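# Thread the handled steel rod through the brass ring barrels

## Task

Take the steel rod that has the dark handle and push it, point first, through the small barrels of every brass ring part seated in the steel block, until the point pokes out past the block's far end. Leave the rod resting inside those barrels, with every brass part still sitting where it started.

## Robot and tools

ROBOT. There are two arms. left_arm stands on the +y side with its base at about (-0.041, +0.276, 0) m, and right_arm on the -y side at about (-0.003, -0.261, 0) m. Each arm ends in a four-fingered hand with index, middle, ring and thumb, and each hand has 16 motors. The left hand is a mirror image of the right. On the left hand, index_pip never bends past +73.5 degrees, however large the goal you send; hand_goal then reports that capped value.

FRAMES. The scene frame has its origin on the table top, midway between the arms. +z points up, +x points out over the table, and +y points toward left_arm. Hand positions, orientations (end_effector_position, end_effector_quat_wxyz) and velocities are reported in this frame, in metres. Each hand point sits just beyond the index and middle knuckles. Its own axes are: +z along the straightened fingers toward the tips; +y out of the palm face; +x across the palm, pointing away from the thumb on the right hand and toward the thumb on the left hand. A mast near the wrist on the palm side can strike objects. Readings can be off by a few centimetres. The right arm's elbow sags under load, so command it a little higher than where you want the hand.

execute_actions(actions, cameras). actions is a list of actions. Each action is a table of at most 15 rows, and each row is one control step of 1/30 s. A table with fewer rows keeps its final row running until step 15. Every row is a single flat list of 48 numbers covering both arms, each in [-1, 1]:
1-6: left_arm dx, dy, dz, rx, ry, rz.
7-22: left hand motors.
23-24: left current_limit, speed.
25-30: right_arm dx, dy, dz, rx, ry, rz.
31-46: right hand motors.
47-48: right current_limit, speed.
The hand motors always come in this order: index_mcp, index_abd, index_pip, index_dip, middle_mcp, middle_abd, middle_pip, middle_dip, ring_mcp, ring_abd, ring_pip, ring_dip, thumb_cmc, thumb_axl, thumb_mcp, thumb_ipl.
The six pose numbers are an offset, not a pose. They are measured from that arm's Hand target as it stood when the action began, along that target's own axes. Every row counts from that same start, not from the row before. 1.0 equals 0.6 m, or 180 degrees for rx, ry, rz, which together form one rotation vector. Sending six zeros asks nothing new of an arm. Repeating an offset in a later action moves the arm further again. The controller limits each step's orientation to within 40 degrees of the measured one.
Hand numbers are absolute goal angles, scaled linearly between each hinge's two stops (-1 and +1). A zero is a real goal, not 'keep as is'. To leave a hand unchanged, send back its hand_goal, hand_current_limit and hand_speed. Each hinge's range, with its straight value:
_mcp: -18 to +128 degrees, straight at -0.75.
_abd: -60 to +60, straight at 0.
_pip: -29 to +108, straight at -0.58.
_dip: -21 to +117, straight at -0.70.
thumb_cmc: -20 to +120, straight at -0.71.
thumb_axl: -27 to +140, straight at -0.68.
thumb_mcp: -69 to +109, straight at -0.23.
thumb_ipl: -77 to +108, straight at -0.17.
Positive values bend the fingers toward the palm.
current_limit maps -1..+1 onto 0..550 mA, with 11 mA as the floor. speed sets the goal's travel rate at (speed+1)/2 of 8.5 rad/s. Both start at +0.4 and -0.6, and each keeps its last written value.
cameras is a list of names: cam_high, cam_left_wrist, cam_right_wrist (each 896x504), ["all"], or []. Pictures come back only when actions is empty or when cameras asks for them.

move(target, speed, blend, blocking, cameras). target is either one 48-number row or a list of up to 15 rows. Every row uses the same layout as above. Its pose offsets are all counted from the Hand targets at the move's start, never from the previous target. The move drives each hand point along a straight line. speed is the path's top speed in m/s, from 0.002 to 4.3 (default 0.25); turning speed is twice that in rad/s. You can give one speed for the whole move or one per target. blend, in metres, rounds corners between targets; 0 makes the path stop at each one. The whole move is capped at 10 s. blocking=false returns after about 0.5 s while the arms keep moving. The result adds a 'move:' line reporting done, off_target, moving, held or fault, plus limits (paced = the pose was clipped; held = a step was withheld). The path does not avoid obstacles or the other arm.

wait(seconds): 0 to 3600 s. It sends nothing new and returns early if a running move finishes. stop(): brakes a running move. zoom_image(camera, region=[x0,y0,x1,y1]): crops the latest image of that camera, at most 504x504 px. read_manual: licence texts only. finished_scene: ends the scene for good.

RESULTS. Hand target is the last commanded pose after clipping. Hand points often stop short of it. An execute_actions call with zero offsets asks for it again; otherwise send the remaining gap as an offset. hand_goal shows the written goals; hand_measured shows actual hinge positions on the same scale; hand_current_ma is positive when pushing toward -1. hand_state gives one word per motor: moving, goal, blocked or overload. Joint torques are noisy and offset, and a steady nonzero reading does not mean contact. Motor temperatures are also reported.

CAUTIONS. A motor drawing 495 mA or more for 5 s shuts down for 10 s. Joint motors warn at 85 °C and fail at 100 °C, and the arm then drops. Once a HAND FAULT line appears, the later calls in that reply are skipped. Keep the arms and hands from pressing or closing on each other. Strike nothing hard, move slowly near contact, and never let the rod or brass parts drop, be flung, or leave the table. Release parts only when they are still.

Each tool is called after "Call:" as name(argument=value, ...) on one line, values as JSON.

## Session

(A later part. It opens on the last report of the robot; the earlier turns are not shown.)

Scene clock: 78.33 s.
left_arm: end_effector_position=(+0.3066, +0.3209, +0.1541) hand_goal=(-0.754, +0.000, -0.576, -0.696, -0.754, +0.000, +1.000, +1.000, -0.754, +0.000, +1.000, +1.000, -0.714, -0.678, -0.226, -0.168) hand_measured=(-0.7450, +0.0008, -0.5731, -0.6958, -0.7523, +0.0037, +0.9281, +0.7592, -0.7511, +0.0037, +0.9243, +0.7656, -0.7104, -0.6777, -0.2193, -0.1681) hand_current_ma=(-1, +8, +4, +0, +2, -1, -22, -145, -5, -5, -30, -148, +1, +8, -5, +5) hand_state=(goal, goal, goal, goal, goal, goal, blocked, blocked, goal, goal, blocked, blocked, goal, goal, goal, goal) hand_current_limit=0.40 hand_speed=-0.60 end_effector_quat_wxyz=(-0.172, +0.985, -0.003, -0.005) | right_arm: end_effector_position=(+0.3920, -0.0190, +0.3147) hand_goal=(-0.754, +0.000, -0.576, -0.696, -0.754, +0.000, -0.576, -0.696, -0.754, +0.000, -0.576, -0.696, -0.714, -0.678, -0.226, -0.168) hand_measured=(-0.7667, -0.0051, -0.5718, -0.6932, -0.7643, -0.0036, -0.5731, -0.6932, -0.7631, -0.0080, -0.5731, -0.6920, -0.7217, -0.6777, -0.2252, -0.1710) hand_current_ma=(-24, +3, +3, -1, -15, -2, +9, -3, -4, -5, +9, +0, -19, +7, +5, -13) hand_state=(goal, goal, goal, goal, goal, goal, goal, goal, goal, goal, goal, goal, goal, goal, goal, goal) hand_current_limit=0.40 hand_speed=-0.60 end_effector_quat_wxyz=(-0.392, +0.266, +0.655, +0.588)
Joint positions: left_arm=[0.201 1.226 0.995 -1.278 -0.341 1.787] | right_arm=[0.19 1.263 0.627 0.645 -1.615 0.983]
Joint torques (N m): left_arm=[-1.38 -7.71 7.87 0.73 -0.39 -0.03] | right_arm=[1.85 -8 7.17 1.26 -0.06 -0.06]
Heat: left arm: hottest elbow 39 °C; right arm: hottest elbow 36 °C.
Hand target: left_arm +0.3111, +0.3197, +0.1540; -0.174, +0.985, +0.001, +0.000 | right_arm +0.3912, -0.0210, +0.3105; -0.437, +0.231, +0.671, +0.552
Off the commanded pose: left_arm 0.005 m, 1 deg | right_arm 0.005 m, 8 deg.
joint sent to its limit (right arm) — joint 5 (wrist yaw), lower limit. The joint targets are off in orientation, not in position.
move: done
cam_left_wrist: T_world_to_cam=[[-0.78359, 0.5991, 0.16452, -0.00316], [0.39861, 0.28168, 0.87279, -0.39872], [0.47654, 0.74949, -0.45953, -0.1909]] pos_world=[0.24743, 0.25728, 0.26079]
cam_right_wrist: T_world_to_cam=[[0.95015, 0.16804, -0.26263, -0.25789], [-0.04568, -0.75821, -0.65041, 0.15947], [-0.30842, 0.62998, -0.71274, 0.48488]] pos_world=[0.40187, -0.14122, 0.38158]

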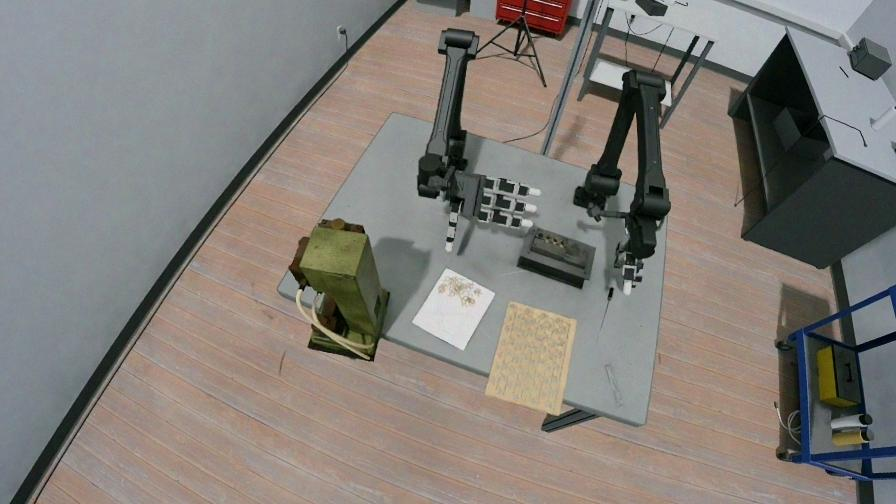

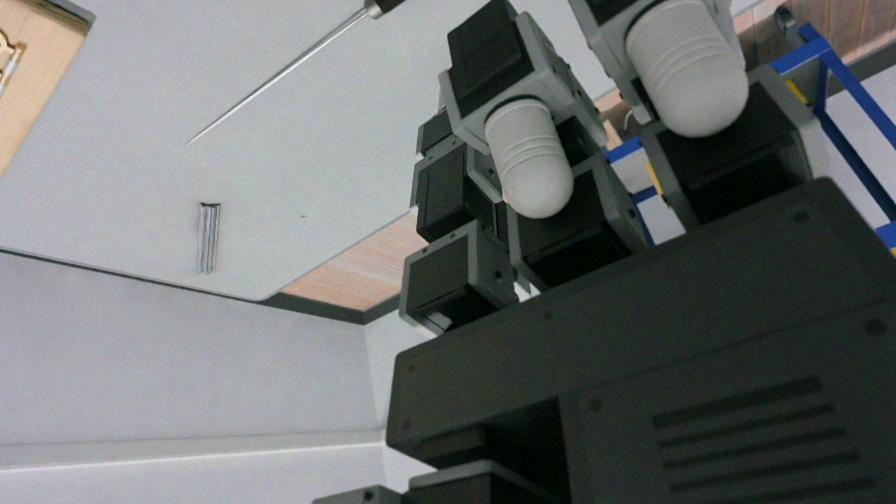

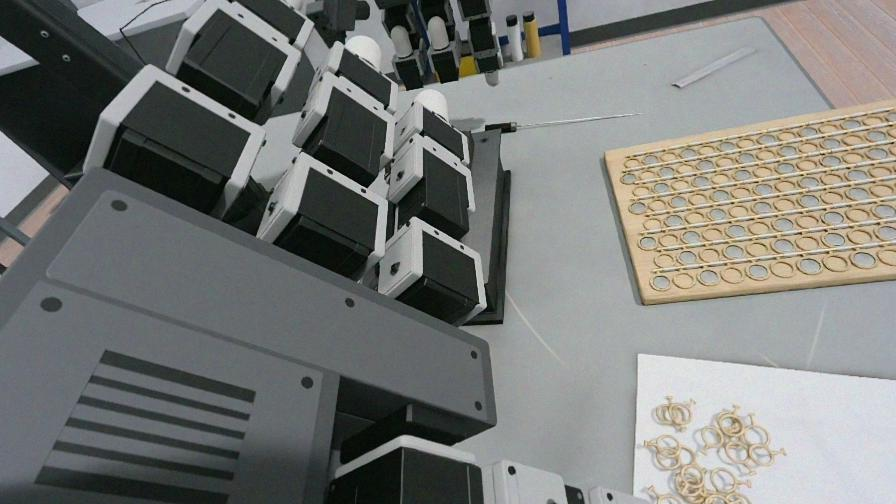

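Call:
move(target=[0,0.0222,0.0611,0,0,0,-0.754,0,-0.576,-0.696,-0.754,0,0.92,0.75,-0.754,0,0.92,0.75,-0.714,-0.678,-0.226,-0.168,-0.2,-0.6,0,0,0,0,0,0,-0.754,0,-0.576,-0.696,-0.754,0,-0.576,-0.696,-0.754,0,-0.576,-0.696,-0.714,-0.678,-0.226,-0.168,0.4,-0.6], speed=0.15, cameras=["all"])

Call:
zoom_image(camera="cam_right_wrist", region=[440, 60, 560, 180])

Call:
zoom_image(camera="cam_high", region=[580, 230, 660, 310])

Scene clock: 82.53 s.
left_arm: end_effector_position=(+0.3077, +0.3211, +0.1176) hand_goal=(-0.754, +0.000, -0.576, -0.696, -0.754, +0.000, +0.920, +0.750, -0.754, +0.000, +0.920, +0.750, -0.714, -0.678, -0.226, -0.168) hand_measured=(-0.7450, +0.0023, -0.5731, -0.6958, -0.7523, +0.0037, +0.8986, +0.7567, -0.7511, +0.0037, +0.8986, +0.7541, -0.7104, -0.6767, -0.2193, -0.1672) hand_current_ma=(+1, +11, +5, -1, +5, -2, +3, +13, -6, -5, -5, +6, -1, +9, -3, +7) hand_state=(goal, goal, goal, goal, goal, goal, blocked, goal, goal, goal, blocked, goal, goal, goal, goal, goal) hand_current_limit=-0.20 hand_speed=-0.60 end_effector_quat_wxyz=(-0.173, +0.985, -0.002, -0.001) | right_arm: end_effector_position=(+0.3920, -0.0190, +0.3147) hand_goal=(-0.754, +0.000, -0.576, -0.696, -0.754, +0.000, -0.576, -0.696, -0.754, +0.000, -0.576, -0.696, -0.714, -0.678, -0.226, -0.168) hand_measured=(-0.7667, -0.0021, -0.5718, -0.6932, -0.7643, -0.0036, -0.5731, -0.6932, -0.7631, -0.0080, -0.5731, -0.6920, -0.7217, -0.6777, -0.2262, -0.1710) hand_current_ma=(-19, -6, +5, -5, -17, -7, +7, -1, -10, -18, +20, +0, -18, -6, +6, +0) hand_state=(goal, goal, goal, goal, goal, goal, goal, goal, goal, goal, goal, goal, goal, goal, goal, goal) hand_current_limit=0.40 hand_speed=-0.60 end_effector_quat_wxyz=(-0.392, +0.266, +0.655, +0.588)
Joint positions: left_arm=[0.201 1.252 0.918 -1.167 -0.341 1.786] | right_arm=[0.19 1.263 0.627 0.645 -1.615 0.983]
Joint torques (N m): left_arm=[-1.55 -7.53 7.49 0.87 -0.42 -0.1] | right_arm=[1.67 -8.82 7.41 1.51 -0.03 -0.04]
Heat: left arm: hottest elbow 39 °C; right arm: hottest elbow 35 °C.
Hand target: left_arm +0.3111, +0.3197, +0.1151; -0.174, +0.985, +0.001, +0.000 | right_arm +0.3912, -0.0210, +0.3105; -0.437, +0.231, +0.671, +0.552
Off the commanded pose: left_arm 0.005 m, 0 deg | right_arm 0.005 m, 8 deg.
joint sent to its limit (right arm) — joint 5 (wrist yaw), lower limit. The joint targets are off in orientation, not in position.
move: done
cam_left_wrist: T_world_to_cam=[[-0.78522, 0.5983, 0.15959, 0.00485], [0.39194, 0.2807, 0.87612, -0.36546], [0.47939, 0.7505, -0.45491, -0.20999]] pos_world=[0.24771, 0.25728, 0.22389]
cam_right_wrist: T_world_to_cam=[[0.95015, 0.16804, -0.26263, -0.25789], [-0.04568, -0.75821, -0.65041, 0.15947], [-0.30842, 0.62998, -0.71274, 0.48488]] pos_world=[0.40187, -0.14122, 0.38158]

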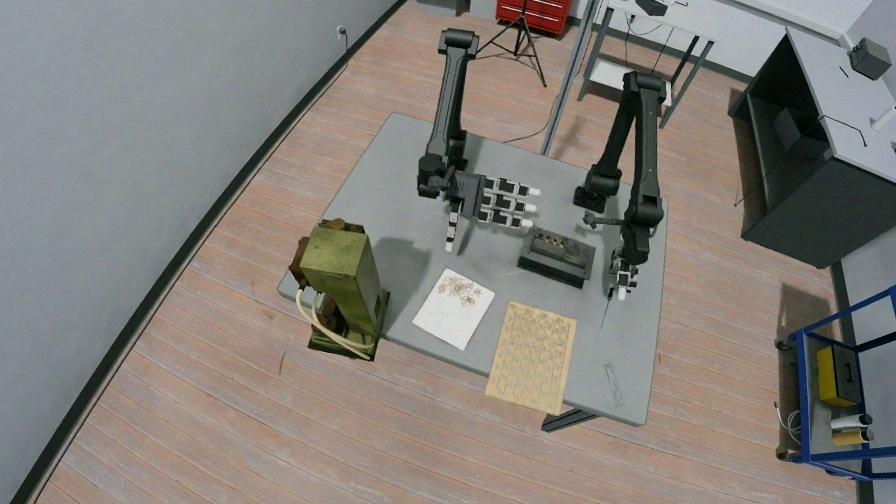

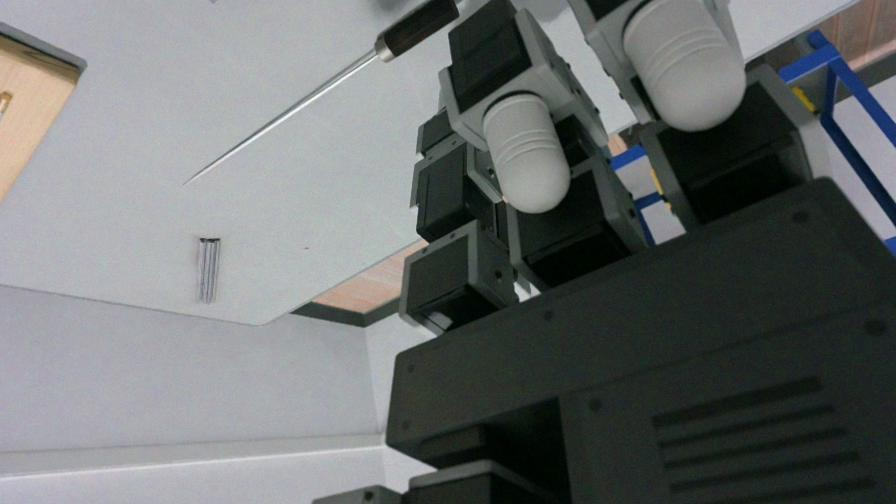

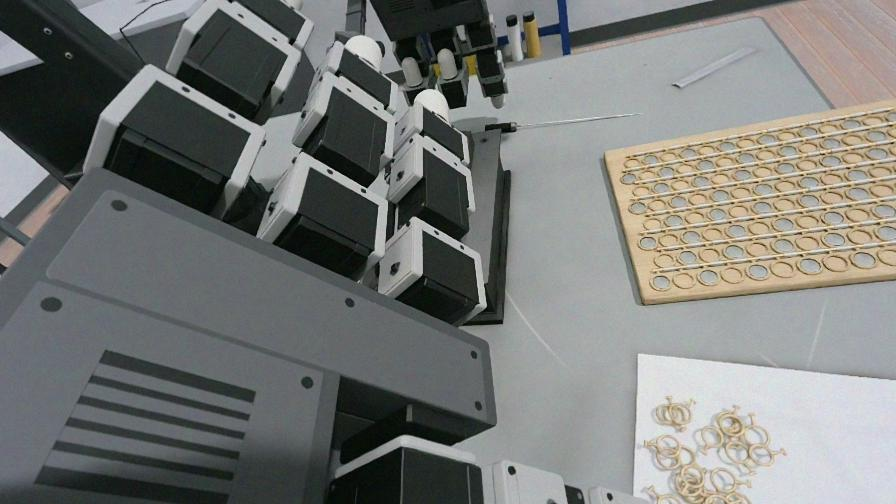

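Scaled by 4.200 from the camera's image (finer frame: 1280x720).

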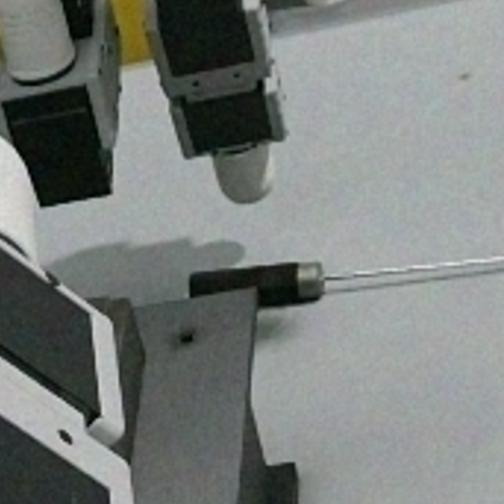

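Scaled by 6.300 from the camera's image (finer frame: 1280x720).

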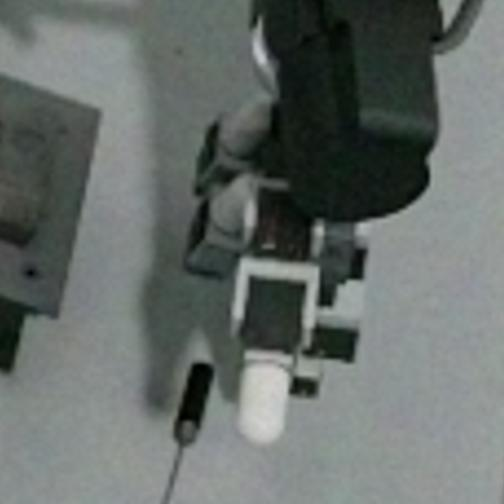

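Call:
move(target=[0,0.0477,-0.0103,0,0,0,-0.754,0,-0.576,-0.696,-0.754,0,0.92,0.75,-0.754,0,0.92,0.75,-0.714,-0.678,-0.226,-0.168,-0.2,-0.6,0,0,0,0,0,0,-0.754,0,-0.576,-0.696,-0.754,0,-0.576,-0.696,-0.754,0,-0.576,-0.696,-0.714,-0.678,-0.226,-0.168,0.4,-0.6], speed=0.15, cameras=["all"])

Call:
zoom_image(camera="cam_right_wrist", region=[440, 60, 560, 180])

Call:
zoom_image(camera="cam_high", region=[580, 230, 660, 310])

Scene clock: 85.47 s.
left_arm: end_effector_position=(+0.3140, +0.2909, +0.1151) hand_goal=(-0.754, +0.000, -0.576, -0.696, -0.754, +0.000, +0.920, +0.750, -0.754, +0.000, +0.920, +0.750, -0.714, -0.678, -0.226, -0.168) hand_measured=(-0.7450, +0.0008, -0.5731, -0.6958, -0.7523, +0.0037, +0.8986, +0.7554, -0.7498, +0.0023, +0.8986, +0.7541, -0.7092, -0.6767, -0.2193, -0.1681) hand_current_ma=(+0, +7, +5, +3, -2, -2, +2, +9, -9, -5, -4, +4, +0, +5, -5, +11) hand_state=(goal, goal, goal, goal, goal, goal, blocked, goal, goal, goal, blocked, goal, goal, goal, goal, goal) hand_current_limit=-0.20 hand_speed=-0.60 end_effector_quat_wxyz=(-0.174, +0.985, -0.004, +0.009) | right_arm: end_effector_position=(+0.3920, -0.0190, +0.3147) hand_goal=(-0.754, +0.000, -0.576, -0.696, -0.754, +0.000, -0.576, -0.696, -0.754, +0.000, -0.576, -0.696, -0.714, -0.678, -0.226, -0.168) hand_measured=(-0.7667, -0.0036, -0.5731, -0.6932, -0.7631, -0.0036, -0.5731, -0.6945, -0.7643, -0.0080, -0.5718, -0.6920, -0.7205, -0.6777, -0.2262, -0.1710) hand_current_ma=(-17, +0, +3, -10, -8, -10, +0, -4, -12, +1, +11, +5, -7, -1, -3, +8) hand_state=(goal, goal, goal, goal, goal, goal, goal, goal, goal, goal, goal, goal, goal, goal, goal, goal) hand_current_limit=0.40 hand_speed=-0.60 end_effector_quat_wxyz=(-0.392, +0.266, +0.655, +0.588)
Joint positions: left_arm=[0.11 1.252 0.91 -1.17 -0.345 1.696] | right_arm=[0.19 1.263 0.627 0.645 -1.615 0.983]
Joint torques (N m): left_arm=[-1.2 -7.47 7.17 0.08 -0.46 -0.09] | right_arm=[2.08 -8.76 7.34 1.62 -0.09 -0.08]
Heat: left arm: hottest elbow 39 °C; right arm: hottest elbow 35 °C.
Hand target: left_arm +0.3111, +0.2907, +0.1111; -0.174, +0.985, +0.001, +0.000 | right_arm +0.3912, -0.0210, +0.3105; -0.437, +0.231, +0.671, +0.552
Off the commanded pose: left_arm 0.005 m, 1 deg | right_arm 0.005 m, 8 deg.
joint sent to its limit (right arm) — joint 5 (wrist yaw), lower limit. The joint targets are off in orientation, not in position.
move: done
cam_left_wrist: T_world_to_cam=[[-0.78434, 0.60296, 0.14574, 0.02819], [0.37708, 0.27689, 0.88382, -0.3523], [0.49256, 0.74818, -0.44454, -0.19611]] pos_world=[0.25155, 0.22728, 0.22008]
cam_right_wrist: T_world_to_cam=[[0.95015, 0.16804, -0.26263, -0.25789], [-0.04568, -0.75821, -0.65041, 0.15947], [-0.30842, 0.62998, -0.71274, 0.48488]] pos_world=[0.40187, -0.14122, 0.38158]

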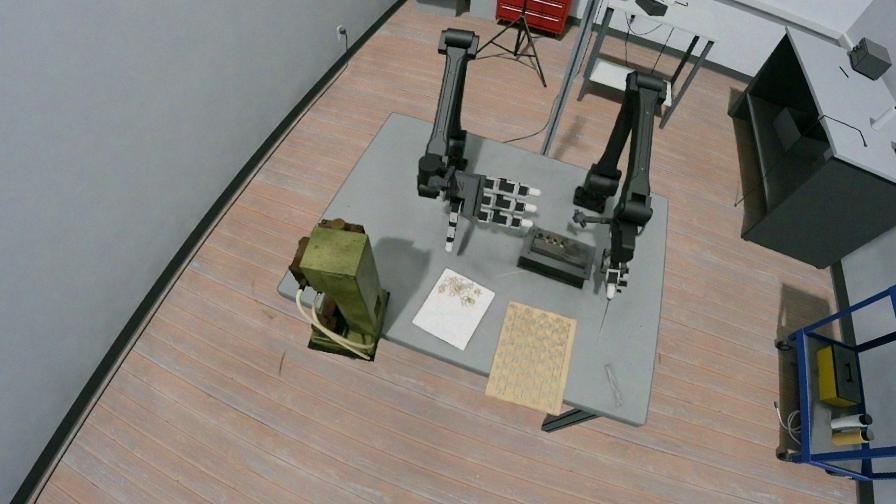

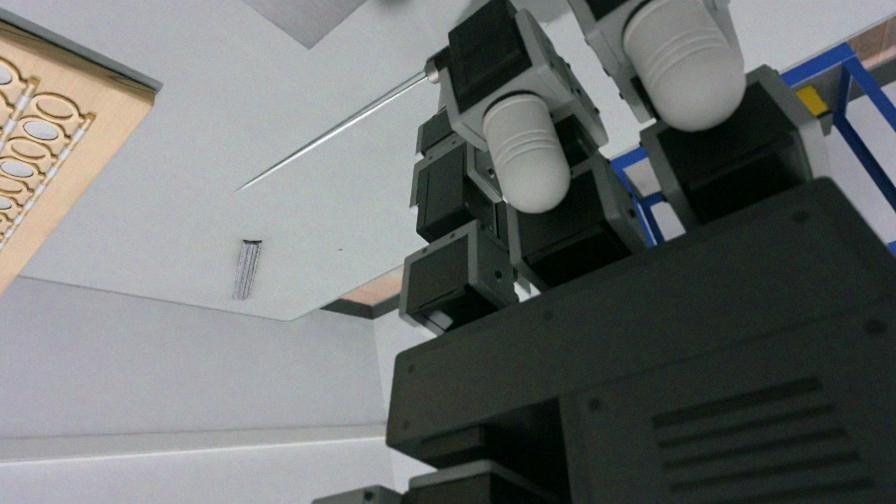

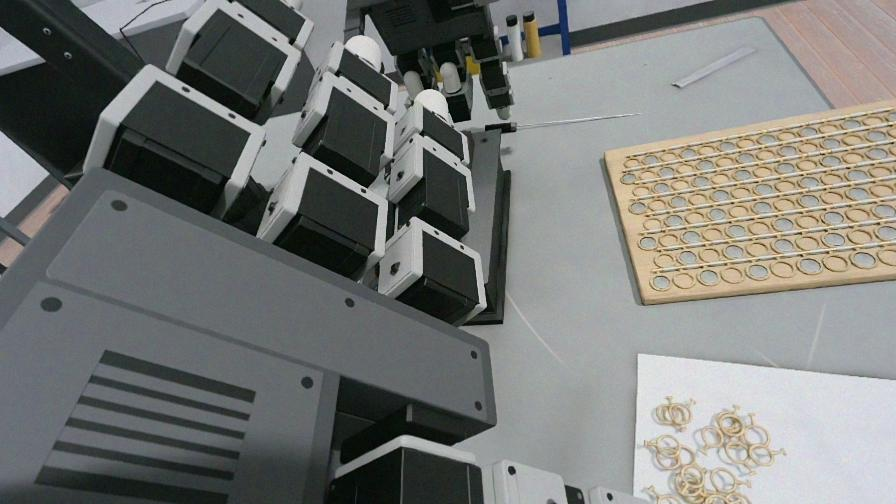

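Scaled by 4.200 from the camera's image (finer frame: 1280x720).

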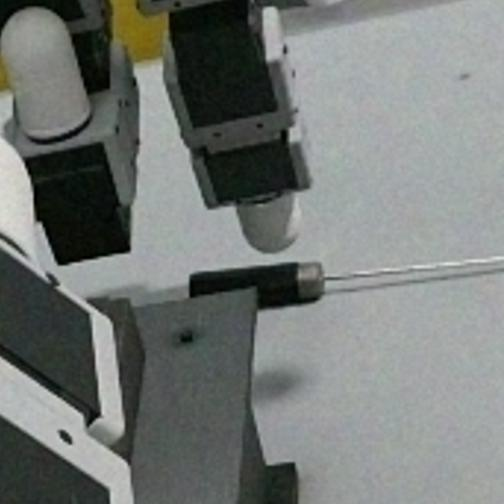

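Scaled by 6.300 from the camera's image (finer frame: 1280x720).

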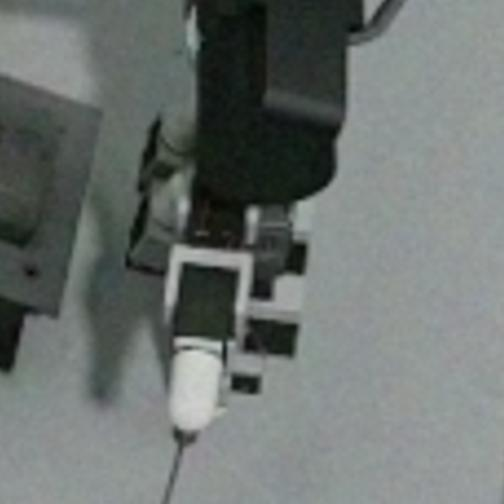

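Call:
move(target=[0,0.0057,0.0157,0,0,0,-0.754,0,-0.576,-0.696,-0.754,0,0.92,0.75,-0.754,0,0.92,0.75,-0.714,-0.678,-0.226,-0.168,-0.2,-0.6,0,0,0,0,0,0,-0.754,0,-0.576,-0.696,-0.754,0,-0.576,-0.696,-0.754,0,-0.576,-0.696,-0.714,-0.678,-0.226,-0.168,0.4,-0.6], speed=0.05, cameras=["cam_right_wrist"])

Call:
zoom_image(camera="cam_right_wrist", region=[440, 60, 560, 180])

Scene clock: 86.97 s.
left_arm: end_effector_position=(+0.3097, +0.2906, +0.1071) hand_goal=(-0.754, +0.000, -0.576, -0.696, -0.754, +0.000, +0.920, +0.750, -0.754, +0.000, +0.920, +0.750, -0.714, -0.678, -0.226, -0.168) hand_measured=(-0.7438, +0.0023, -0.5757, -0.6958, -0.7511, +0.0037, +0.8986, +0.7554, -0.7511, +0.0023, +0.8986, +0.7541, -0.7092, -0.6777, -0.2193, -0.1681) hand_current_ma=(+0, +7, +3, +1, +1, -1, -4, +13, -12, -5, -2, +7, -2, +5, -3, +10) hand_state=(goal, goal, goal, goal, goal, goal, blocked, goal, goal, goal, blocked, goal, goal, goal, goal, goal) hand_current_limit=-0.20 hand_speed=-0.60 end_effector_quat_wxyz=(-0.174, +0.985, -0.004, +0.004) | right_arm: end_effector_position=(+0.3920, -0.0190, +0.3147) hand_goal=(-0.754, +0.000, -0.576, -0.696, -0.754, +0.000, -0.576, -0.696, -0.754, +0.000, -0.576, -0.696, -0.714, -0.678, -0.226, -0.168) hand_measured=(-0.7667, -0.0021, -0.5731, -0.6932, -0.7643, -0.0036, -0.5731, -0.6932, -0.7643, -0.0095, -0.5718, -0.6920, -0.7217, -0.6767, -0.2262, -0.1710) hand_current_ma=(-18, +5, +13, -11, -15, -2, +10, +2, -9, -10, +15, +9, -10, +6, +3, -6) hand_state=(goal, goal, goal, goal, goal, goal, goal, goal, goal, goal, goal, goal, goal, goal, goal, goal) hand_current_limit=0.40 hand_speed=-0.60 end_effector_quat_wxyz=(-0.392, +0.266, +0.655, +0.588)
Joint positions: left_arm=[0.11 1.255 0.891 -1.158 -0.346 1.695] | right_arm=[0.19 1.263 0.627 0.645 -1.615 0.983]
Joint torques (N m): left_arm=[-1.2 -7 7.27 0.69 -0.4 -0.08] | right_arm=[1.79 -8.53 7.42 1.43 -0.11 -0.01]
Heat: left arm: hottest elbow 39 °C; right arm: hottest elbow 35 °C.
Hand target: left_arm +0.3111, +0.2907, +0.1010; -0.174, +0.985, +0.000, +0.000 | right_arm +0.3912, -0.0210, +0.3105; -0.437, +0.231, +0.671, +0.552
Off the commanded pose: left_arm 0.006 m, 1 deg | right_arm 0.005 m, 8 deg.
joint sent to its limit (right arm) — joint 5 (wrist yaw), lower limit. The joint targets are off in orientation, not in position.
move: done
cam_right_wrist: T_world_to_cam=[[0.95015, 0.16804, -0.26263, -0.25789], [-0.04568, -0.75821, -0.65041, 0.15947], [-0.30842, 0.62998, -0.71274, 0.48488]] pos_world=[0.40187, -0.14122, 0.38158]

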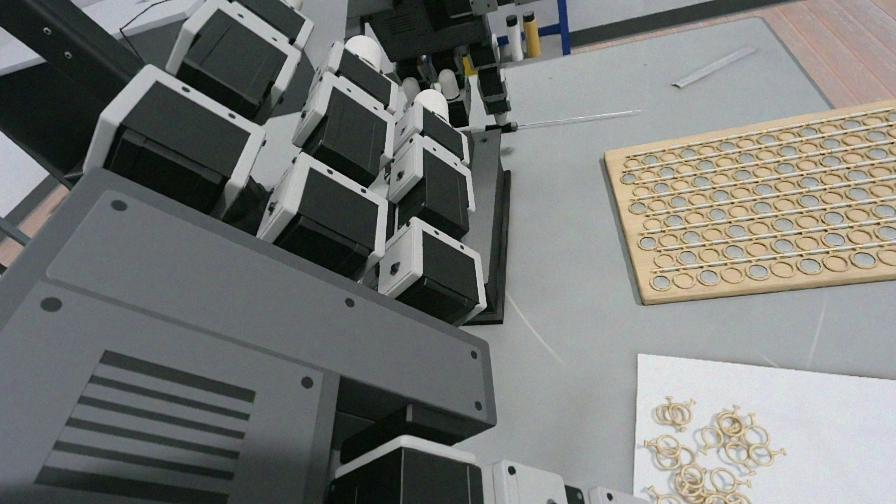

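Scaled by 4.200 from the camera's image (finer frame: 1280x720).

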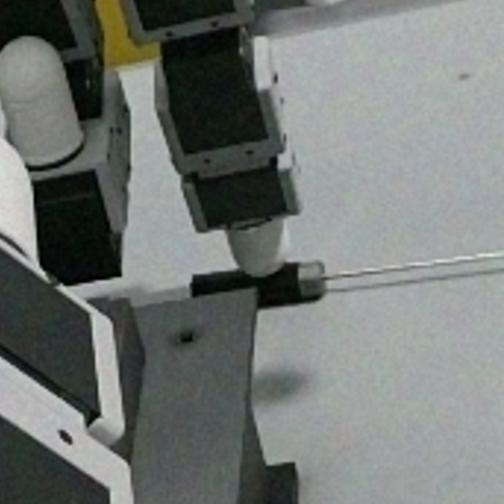

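Call:
move(target=[0,0.0034,0.0094,0,0,0,-0.754,0,-0.576,-0.696,-0.754,0,0.92,0.75,-0.754,0,0.92,0.75,-0.714,-0.678,-0.226,-0.168,-0.2,-0.6,0,0,0,0,0,0,-0.754,0,-0.576,-0.696,-0.754,0,-0.576,-0.696,-0.754,0,-0.576,-0.696,-0.714,-0.678,-0.226,-0.168,0.4,-0.6], speed=0.05, cameras=["cam_right_wrist"])

Call:
zoom_image(camera="cam_right_wrist", region=[440, 60, 560, 180])

Scene clock: 88.00 s.
left_arm: end_effector_position=(+0.3123, +0.2912, +0.1051) hand_goal=(-0.754, +0.000, -0.576, -0.696, -0.754, +0.000, +0.920, +0.750, -0.754, +0.000, +0.920, +0.750, -0.714, -0.678, -0.226, -0.168) hand_measured=(-0.7583, +0.0023, -0.5821, -0.6958, -0.7523, +0.0023, +0.8986, +0.7567, -0.7511, +0.0037, +0.8986, +0.7541, -0.7092, -0.6767, -0.2193, -0.1681) hand_current_ma=(+0, +5, +1, +1, -1, +4, -4, +12, -11, -9, -4, +4, -3, +10, -4, +10) hand_state=(goal, goal, goal, goal, goal, goal, blocked, goal, goal, goal, blocked, goal, goal, goal, goal, goal) hand_current_limit=-0.20 hand_speed=-0.60 end_effector_quat_wxyz=(-0.175, +0.985, -0.002, +0.009) | right_arm: end_effector_position=(+0.3920, -0.0190, +0.3147) hand_goal=(-0.754, +0.000, -0.576, -0.696, -0.754, +0.000, -0.576, -0.696, -0.754, +0.000, -0.576, -0.696, -0.714, -0.678, -0.226, -0.168) hand_measured=(-0.7667, -0.0036, -0.5731, -0.6932, -0.7643, -0.0021, -0.5731, -0.6945, -0.7643, -0.0065, -0.5731, -0.6920, -0.7217, -0.6767, -0.2262, -0.1710) hand_current_ma=(-27, -1, +10, -12, -12, +2, +3, -12, +0, -1, +18, +0, -6, +0, +10, -6) hand_state=(goal, goal, goal, goal, goal, goal, goal, goal, goal, goal, goal, goal, goal, goal, goal, goal) hand_current_limit=0.40 hand_speed=-0.60 end_effector_quat_wxyz=(-0.392, +0.266, +0.655, +0.588)
Joint positions: left_arm=[0.11 1.257 0.885 -1.14 -0.348 1.694] | right_arm=[0.19 1.263 0.627 0.645 -1.615 0.983]
Joint torques (N m): left_arm=[-0.79 -6.24 6.69 0.7 -0.35 -0.05] | right_arm=[1.96 -8 7.36 1.63 -0.01 -0.03]
Heat: left arm: hottest elbow 39 °C; right arm: hottest elbow 35 °C.
Hand target: left_arm +0.3111, +0.2907, +0.0950; -0.174, +0.985, +0.000, +0.000 | right_arm +0.3912, -0.0210, +0.3105; -0.437, +0.231, +0.671, +0.552
Off the commanded pose: left_arm 0.010 m, 1 deg | right_arm 0.005 m, 8 deg.
joint sent to its limit (right arm) — joint 5 (wrist yaw), lower limit. The joint targets are off in orientation, not in position.
move: done
cam_right_wrist: T_world_to_cam=[[0.95015, 0.16804, -0.26263, -0.25789], [-0.04568, -0.75821, -0.65041, 0.15947], [-0.30842, 0.62998, -0.71274, 0.48488]] pos_world=[0.40187, -0.14122, 0.38158]

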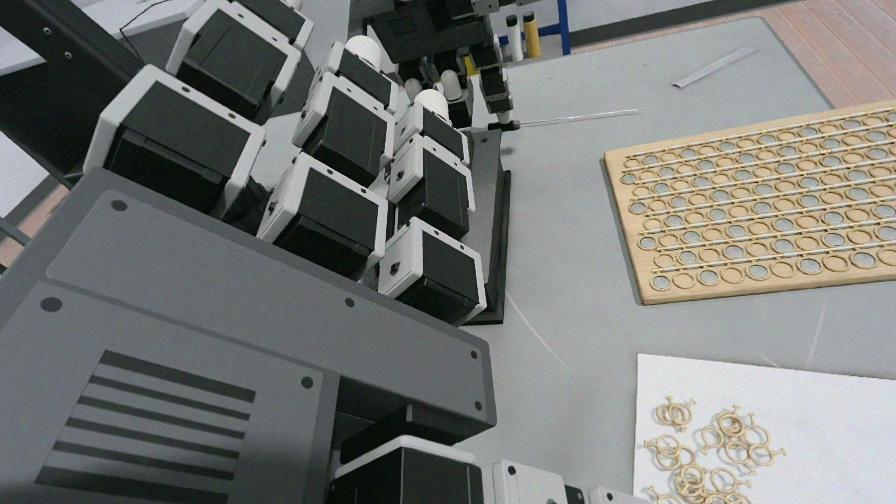

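Scaled by 4.200 from the camera's image (finer frame: 1280x720).

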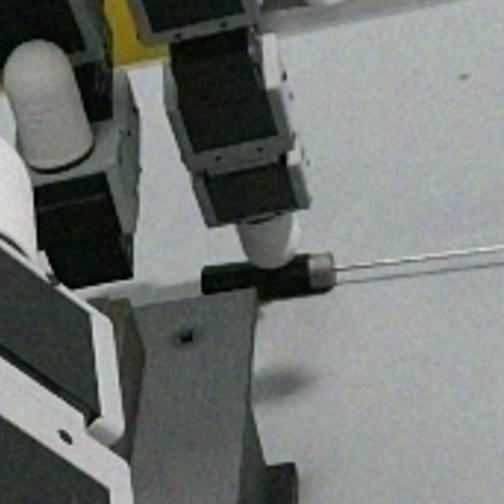

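Call:
move(target=[0.1,0,0,0,0,0,-0.754,0,-0.576,-0.696,-0.754,0,0.92,0.75,-0.754,0,0.92,0.75,-0.714,-0.678,-0.226,-0.168,-0.2,-0.6,0,0,0,0,0,0,-0.754,0,-0.576,-0.696,-0.754,0,-0.576,-0.696,-0.754,0,-0.576,-0.696,-0.714,-0.678,-0.226,-0.168,0.4,-0.6], speed=0.08, cameras=["cam_right_wrist","cam_left_wrist"])

Call:
zoom_image(camera="cam_right_wrist", region=[480, 50, 680, 170])

Scene clock: 89.67 s.
left_arm: end_effector_position=(+0.3593, +0.2944, +0.0951) hand_goal=(-0.754, +0.000, -0.576, -0.696, -0.754, +0.000, +0.920, +0.750, -0.754, +0.000, +0.920, +0.750, -0.714, -0.678, -0.226, -0.168) hand_measured=(-0.8427, +0.0374, -0.6373, -0.7289, -0.7523, +0.0037, +0.8986, +0.7567, -0.7511, +0.0023, +0.8986, +0.7541, -0.7092, -0.6767, -0.2193, -0.1672) hand_current_ma=(-35, +12, -16, -7, +1, +0, -1, +11, -8, -8, -6, +7, -3, +7, -7, +8) hand_state=(blocked, blocked, blocked, blocked, goal, goal, blocked, goal, goal, goal, blocked, goal, goal, goal, goal, goal) hand_current_limit=-0.20 hand_speed=-0.60 end_effector_quat_wxyz=(-0.177, +0.984, +0.001, -0.004) | right_arm: end_effector_position=(+0.3920, -0.0190, +0.3147) hand_goal=(-0.754, +0.000, -0.576, -0.696, -0.754, +0.000, -0.576, -0.696, -0.754, +0.000, -0.576, -0.696, -0.714, -0.678, -0.226, -0.168) hand_measured=(-0.7667, -0.0036, -0.5731, -0.6932, -0.7643, -0.0036, -0.5731, -0.6932, -0.7643, -0.0080, -0.5718, -0.6907, -0.7217, -0.6777, -0.2262, -0.1710) hand_current_ma=(-12, +11, -3, -5, -8, -15, +22, -7, +7, +6, +14, +8, -6, -2, +12, +7) hand_state=(goal, goal, goal, goal, goal, goal, goal, goal, goal, goal, goal, goal, goal, goal, goal, goal) hand_current_limit=0.40 hand_speed=-0.60 end_effector_quat_wxyz=(-0.392, +0.266, +0.655, +0.588)
Joint positions: left_arm=[0.101 1.41 1.003 -1.134 -0.354 1.674] | right_arm=[0.19 1.263 0.627 0.645 -1.615 0.983]
Joint torques (N m): left_arm=[-1.67 -8.35 9.06 0.59 -0.07 -0.04] | right_arm=[2.14 -8.53 7.39 1.09 -0.03 -0.05]
Heat: left arm: hottest elbow 39 °C; right arm: hottest elbow 35 °C.
Hand target: left_arm +0.3712, +0.2907, +0.0950; -0.174, +0.985, +0.000, +0.000 | right_arm +0.3912, -0.0210, +0.3105; -0.437, +0.231, +0.671, +0.552
Off the commanded pose: left_arm 0.012 m, 1 deg | right_arm 0.005 m, 8 deg.
joint sent to its limit (right arm) — joint 5 (wrist yaw), lower limit. The joint targets are off in orientation, not in position.
move: off_target (left_arm)
cam_left_wrist: T_world_to_cam=[[-0.78824, 0.59231, 0.16686, 0.06713], [0.39327, 0.27633, 0.87691, -0.35768], [0.47329, 0.75684, -0.45076, -0.22511]] pos_world=[0.30013, 0.22945, 0.20099]
cam_right_wrist: T_world_to_cam=[[0.95015, 0.16804, -0.26263, -0.25789], [-0.04568, -0.75821, -0.65041, 0.15947], [-0.30842, 0.62998, -0.71274, 0.48488]] pos_world=[0.40187, -0.14122, 0.38158]
Images, in order (width x height): cam_left_wrist 896x504, cam_right_wrist 896x504.

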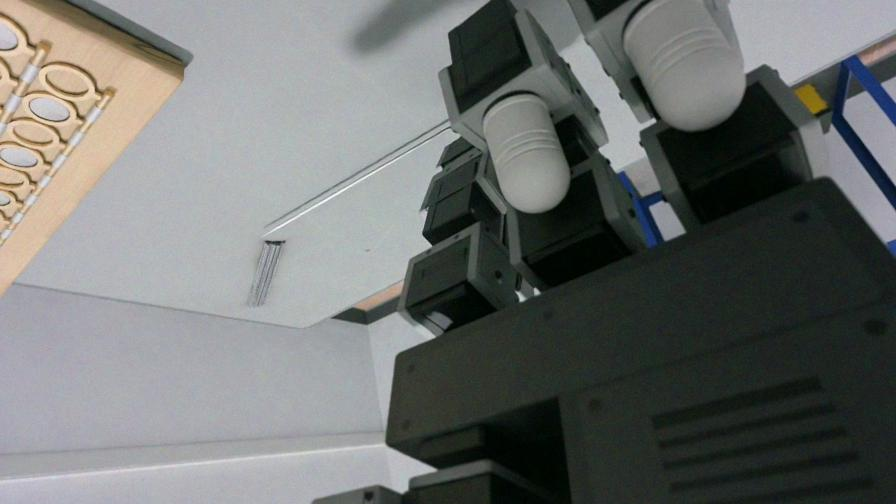

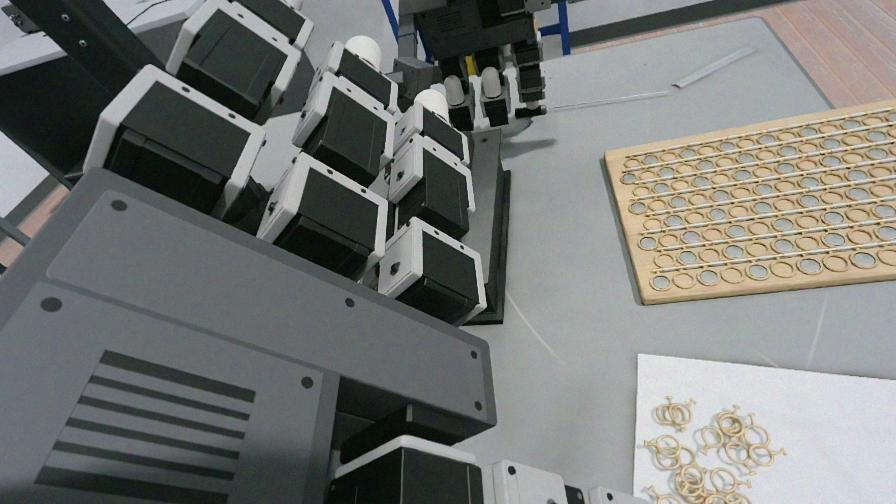

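Scaled by 2.520 from the camera's image (finer frame: 1280x720).

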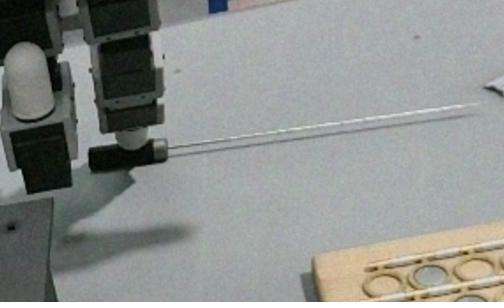

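Call:
move(target=[-0.05,-0.063,0.0185,0,0,0,-0.754,0,-0.576,-0.696,-0.754,0,0.92,0.75,-0.754,0,0.92,0.75,-0.714,-0.678,-0.226,-0.168,-0.2,-0.6,0,0,0,0,0,0,-0.754,0,-0.576,-0.696,-0.754,0,-0.576,-0.696,-0.754,0,-0.576,-0.696,-0.714,-0.678,-0.226,-0.168,0.4,-0.6], speed=0.08, cameras=["cam_right_wrist","cam_left_wrist","cam_high"])

Call:
zoom_image(camera="cam_right_wrist", region=[480, 50, 680, 170])

Scene clock: 92.77 s.
left_arm: end_effector_position=(+0.3453, +0.3300, +0.1014) hand_goal=(-0.754, +0.000, -0.576, -0.696, -0.754, +0.000, +0.920, +0.750, -0.754, +0.000, +0.920, +0.750, -0.714, -0.678, -0.226, -0.168) hand_measured=(-0.7884, -0.0007, -0.6142, -0.7276, -0.7523, +0.0037, +0.8973, +0.7567, -0.7498, +0.0023, +0.8986, +0.7554, -0.7079, -0.6767, -0.2193, -0.1672) hand_current_ma=(-8, +2, -4, -7, -2, +0, +3, +11, -7, -5, -12, +2, +0, +5, -3, +11) hand_state=(blocked, goal, blocked, blocked, goal, goal, blocked, goal, goal, goal, blocked, goal, goal, goal, goal, goal) hand_current_limit=-0.20 hand_speed=-0.60 end_effector_quat_wxyz=(-0.177, +0.984, +0.006, +0.003) | right_arm: end_effector_position=(+0.3920, -0.0190, +0.3147) hand_goal=(-0.754, +0.000, -0.576, -0.696, -0.754, +0.000, -0.576, -0.696, -0.754, +0.000, -0.576, -0.696, -0.714, -0.678, -0.226, -0.168) hand_measured=(-0.7667, -0.0021, -0.5731, -0.6932, -0.7643, -0.0036, -0.5731, -0.6932, -0.7643, -0.0095, -0.5718, -0.6920, -0.7217, -0.6777, -0.2262, -0.1710) hand_current_ma=(-22, -9, +7, -7, -8, -12, -2, +0, -15, +4, +7, +9, -9, +2, +14, -3) hand_state=(goal, goal, goal, goal, goal, goal, goal, goal, goal, goal, goal, goal, goal, goal, goal, goal) hand_current_limit=0.40 hand_speed=-0.60 end_effector_quat_wxyz=(-0.392, +0.266, +0.655, +0.588)
Joint positions: left_arm=[0.201 1.364 0.973 -1.102 -0.347 1.772] | right_arm=[0.19 1.263 0.627 0.645 -1.615 0.983]
Joint torques (N m): left_arm=[-0.5 -10.05 6.63 0.73 -0.11 0.23] | right_arm=[2.49 -8.29 7.25 1.44 -0.05 -0.04]
Heat: left arm: hottest elbow 39 °C; right arm: hottest elbow 35 °C.
Hand target: left_arm +0.3412, +0.3300, +0.0975; -0.174, +0.985, +0.000, +0.000 | right_arm +0.3912, -0.0210, +0.3105; -0.437, +0.231, +0.671, +0.552
Off the commanded pose: left_arm 0.006 m, 1 deg | right_arm 0.005 m, 8 deg.
joint sent to its limit (right arm) — joint 5 (wrist yaw), lower limit. The joint targets are off in orientation, not in position.
move: done
cam_left_wrist: T_world_to_cam=[[-0.79541, 0.58601, 0.15465, 0.03978], [0.37752, 0.27944, 0.88283, -0.36377], [0.47413, 0.76059, -0.4435, -0.24469]] pos_world=[0.28499, 0.26445, 0.20648]
cam_right_wrist: T_world_to_cam=[[0.95015, 0.16804, -0.26263, -0.25789], [-0.04568, -0.75821, -0.65041, 0.15947], [-0.30842, 0.62998, -0.71274, 0.48488]] pos_world=[0.40187, -0.14122, 0.38158]

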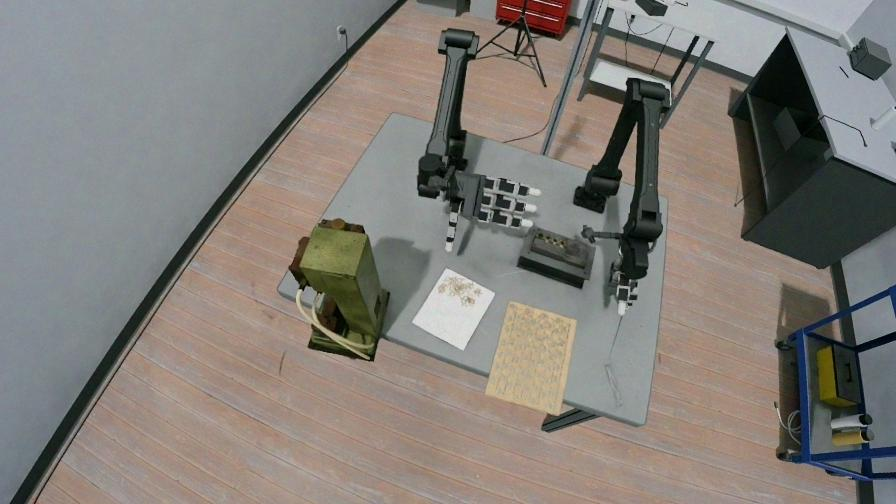

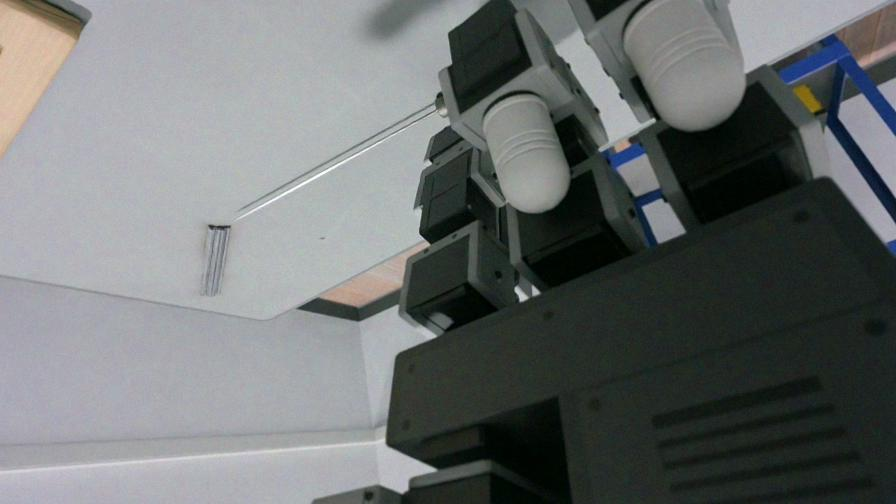

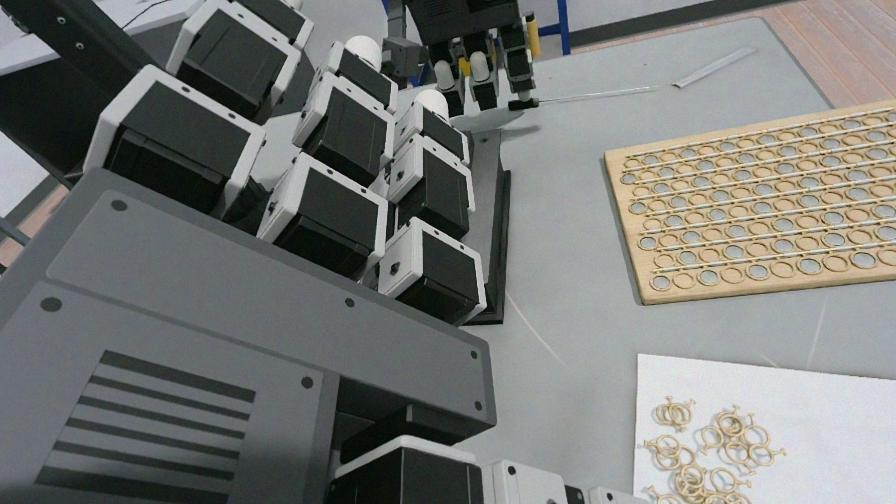

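Scaled by 2.520 from the camera's image (finer frame: 1280x720).

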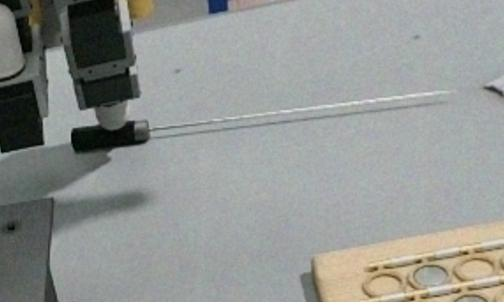

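Call:
move(target=[-0.06,0,0,0,0,0,-0.754,0,-0.576,-0.696,-0.754,0,0.92,0.75,-0.754,0,0.92,0.75,-0.714,-0.678,-0.226,-0.168,-0.2,-0.6,0,0,0,0,0,0,-0.754,0,-0.576,-0.696,-0.754,0,-0.576,-0.696,-0.754,0,-0.576,-0.696,-0.714,-0.678,-0.226,-0.168,0.4,-0.6], speed=0.08, cameras=["cam_right_wrist","cam_left_wrist"])

Call:
zoom_image(camera="cam_right_wrist", region=[480, 50, 680, 170])

Scene clock: 96.20 s.
left_arm: end_effector_position=(+0.3101, +0.3291, +0.1012) hand_goal=(-0.754, +0.000, -0.576, -0.696, -0.754, +0.000, +0.920, +0.750, -0.754, +0.000, +0.920, +0.750, -0.714, -0.678, -0.226, -0.168) hand_measured=(-0.7872, -0.0065, -0.6142, -0.7276, -0.7523, +0.0037, +0.8986, +0.7554, -0.7511, +0.0023, +0.8986, +0.7541, -0.7092, -0.6777, -0.2193, -0.1672) hand_current_ma=(-7, +9, -8, -9, -3, +0, -4, +9, -11, -7, -6, +9, -1, +11, -9, +7) hand_state=(blocked, goal, blocked, blocked, goal, goal, blocked, goal, goal, goal, blocked, goal, goal, goal, goal, goal) hand_current_limit=-0.20 hand_speed=-0.60 end_effector_quat_wxyz=(-0.177, +0.984, +0.004, +0.006) | right_arm: end_effector_position=(+0.3920, -0.0190, +0.3147) hand_goal=(-0.754, +0.000, -0.576, -0.696, -0.754, +0.000, -0.576, -0.696, -0.754, +0.000, -0.576, -0.696, -0.714, -0.678, -0.226, -0.168) hand_measured=(-0.7667, -0.0021, -0.5731, -0.6932, -0.7643, -0.0021, -0.5731, -0.6932, -0.7643, -0.0080, -0.5718, -0.6932, -0.7217, -0.6767, -0.2262, -0.1710) hand_current_ma=(-16, +6, +9, -10, -15, +3, +5, -2, -10, -9, +7, +8, -16, +4, -4, -12) hand_state=(goal, goal, goal, goal, goal, goal, goal, goal, goal, goal, goal, goal, goal, goal, goal, goal) hand_current_limit=0.40 hand_speed=-0.60 end_effector_quat_wxyz=(-0.392, +0.266, +0.655, +0.588)
Joint positions: left_arm=[0.22 1.267 0.884 -1.098 -0.344 1.796] | right_arm=[0.19 1.263 0.627 0.645 -1.615 0.983]
Joint torques (N m): left_arm=[-0.21 -8.59 6.71 0.43 -0.18 0.24] | right_arm=[2.14 -8.23 7.34 1.36 -0.08 -0.03]
Heat: left arm: hottest elbow 39 °C; right arm: hottest elbow 35 °C.
Hand target: left_arm +0.3051, +0.3300, +0.0975; -0.174, +0.985, +0.000, +0.000 | right_arm +0.3912, -0.0210, +0.3105; -0.437, +0.231, +0.671, +0.552
Off the commanded pose: left_arm 0.006 m, 1 deg | right_arm 0.005 m, 8 deg.
joint sent to its limit (right arm) — joint 5 (wrist yaw), lower limit. The joint targets are off in orientation, not in position.
move: done
cam_left_wrist: T_world_to_cam=[[-0.79384, 0.58892, 0.1516, 0.0111], [0.37515, 0.27806, 0.88428, -0.34904], [0.47862, 0.75885, -0.44167, -0.22842]] pos_world=[0.24907, 0.26385, 0.20608]
cam_right_wrist: T_world_to_cam=[[0.95015, 0.16804, -0.26263, -0.25789], [-0.04568, -0.75821, -0.65041, 0.15947], [-0.30842, 0.62998, -0.71274, 0.48488]] pos_world=[0.40187, -0.14122, 0.38158]
Images, in order (width x height): cam_left_wrist 896x504, cam_right_wrist 896x504.

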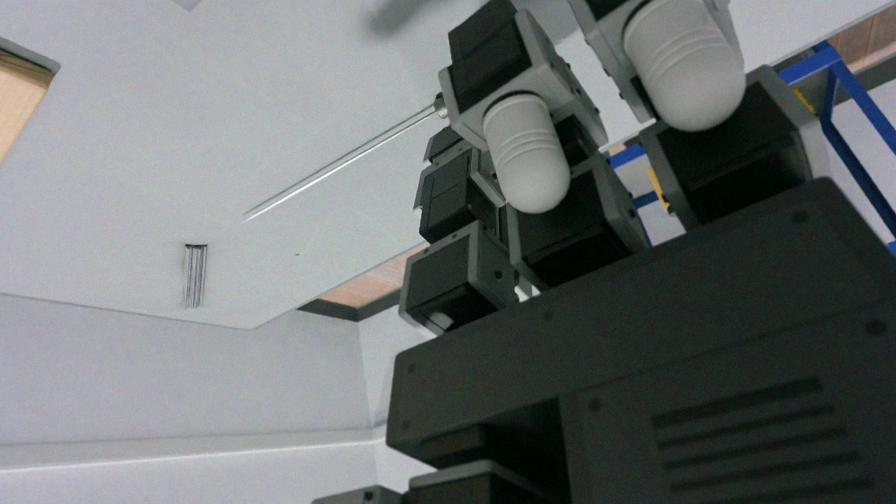

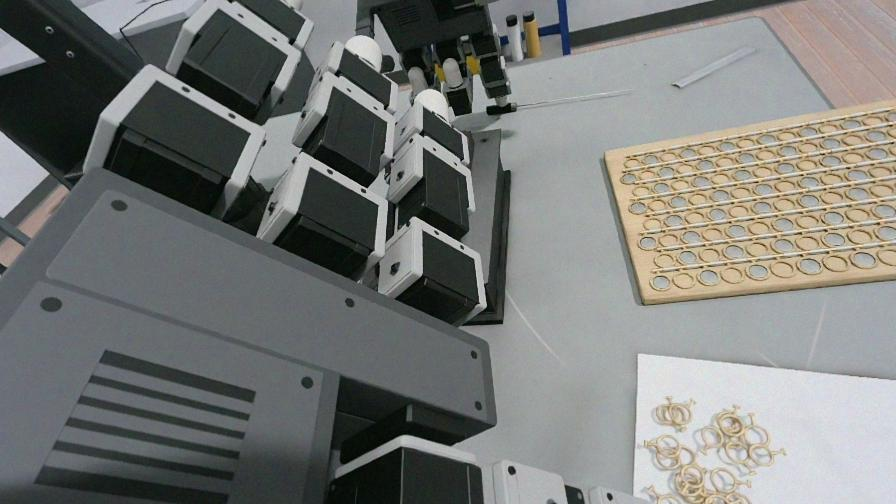

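Scaled by 2.520 from the camera's image (finer frame: 1280x720).

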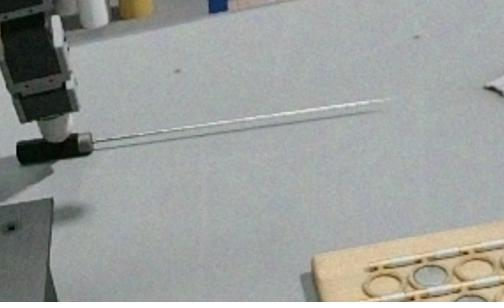

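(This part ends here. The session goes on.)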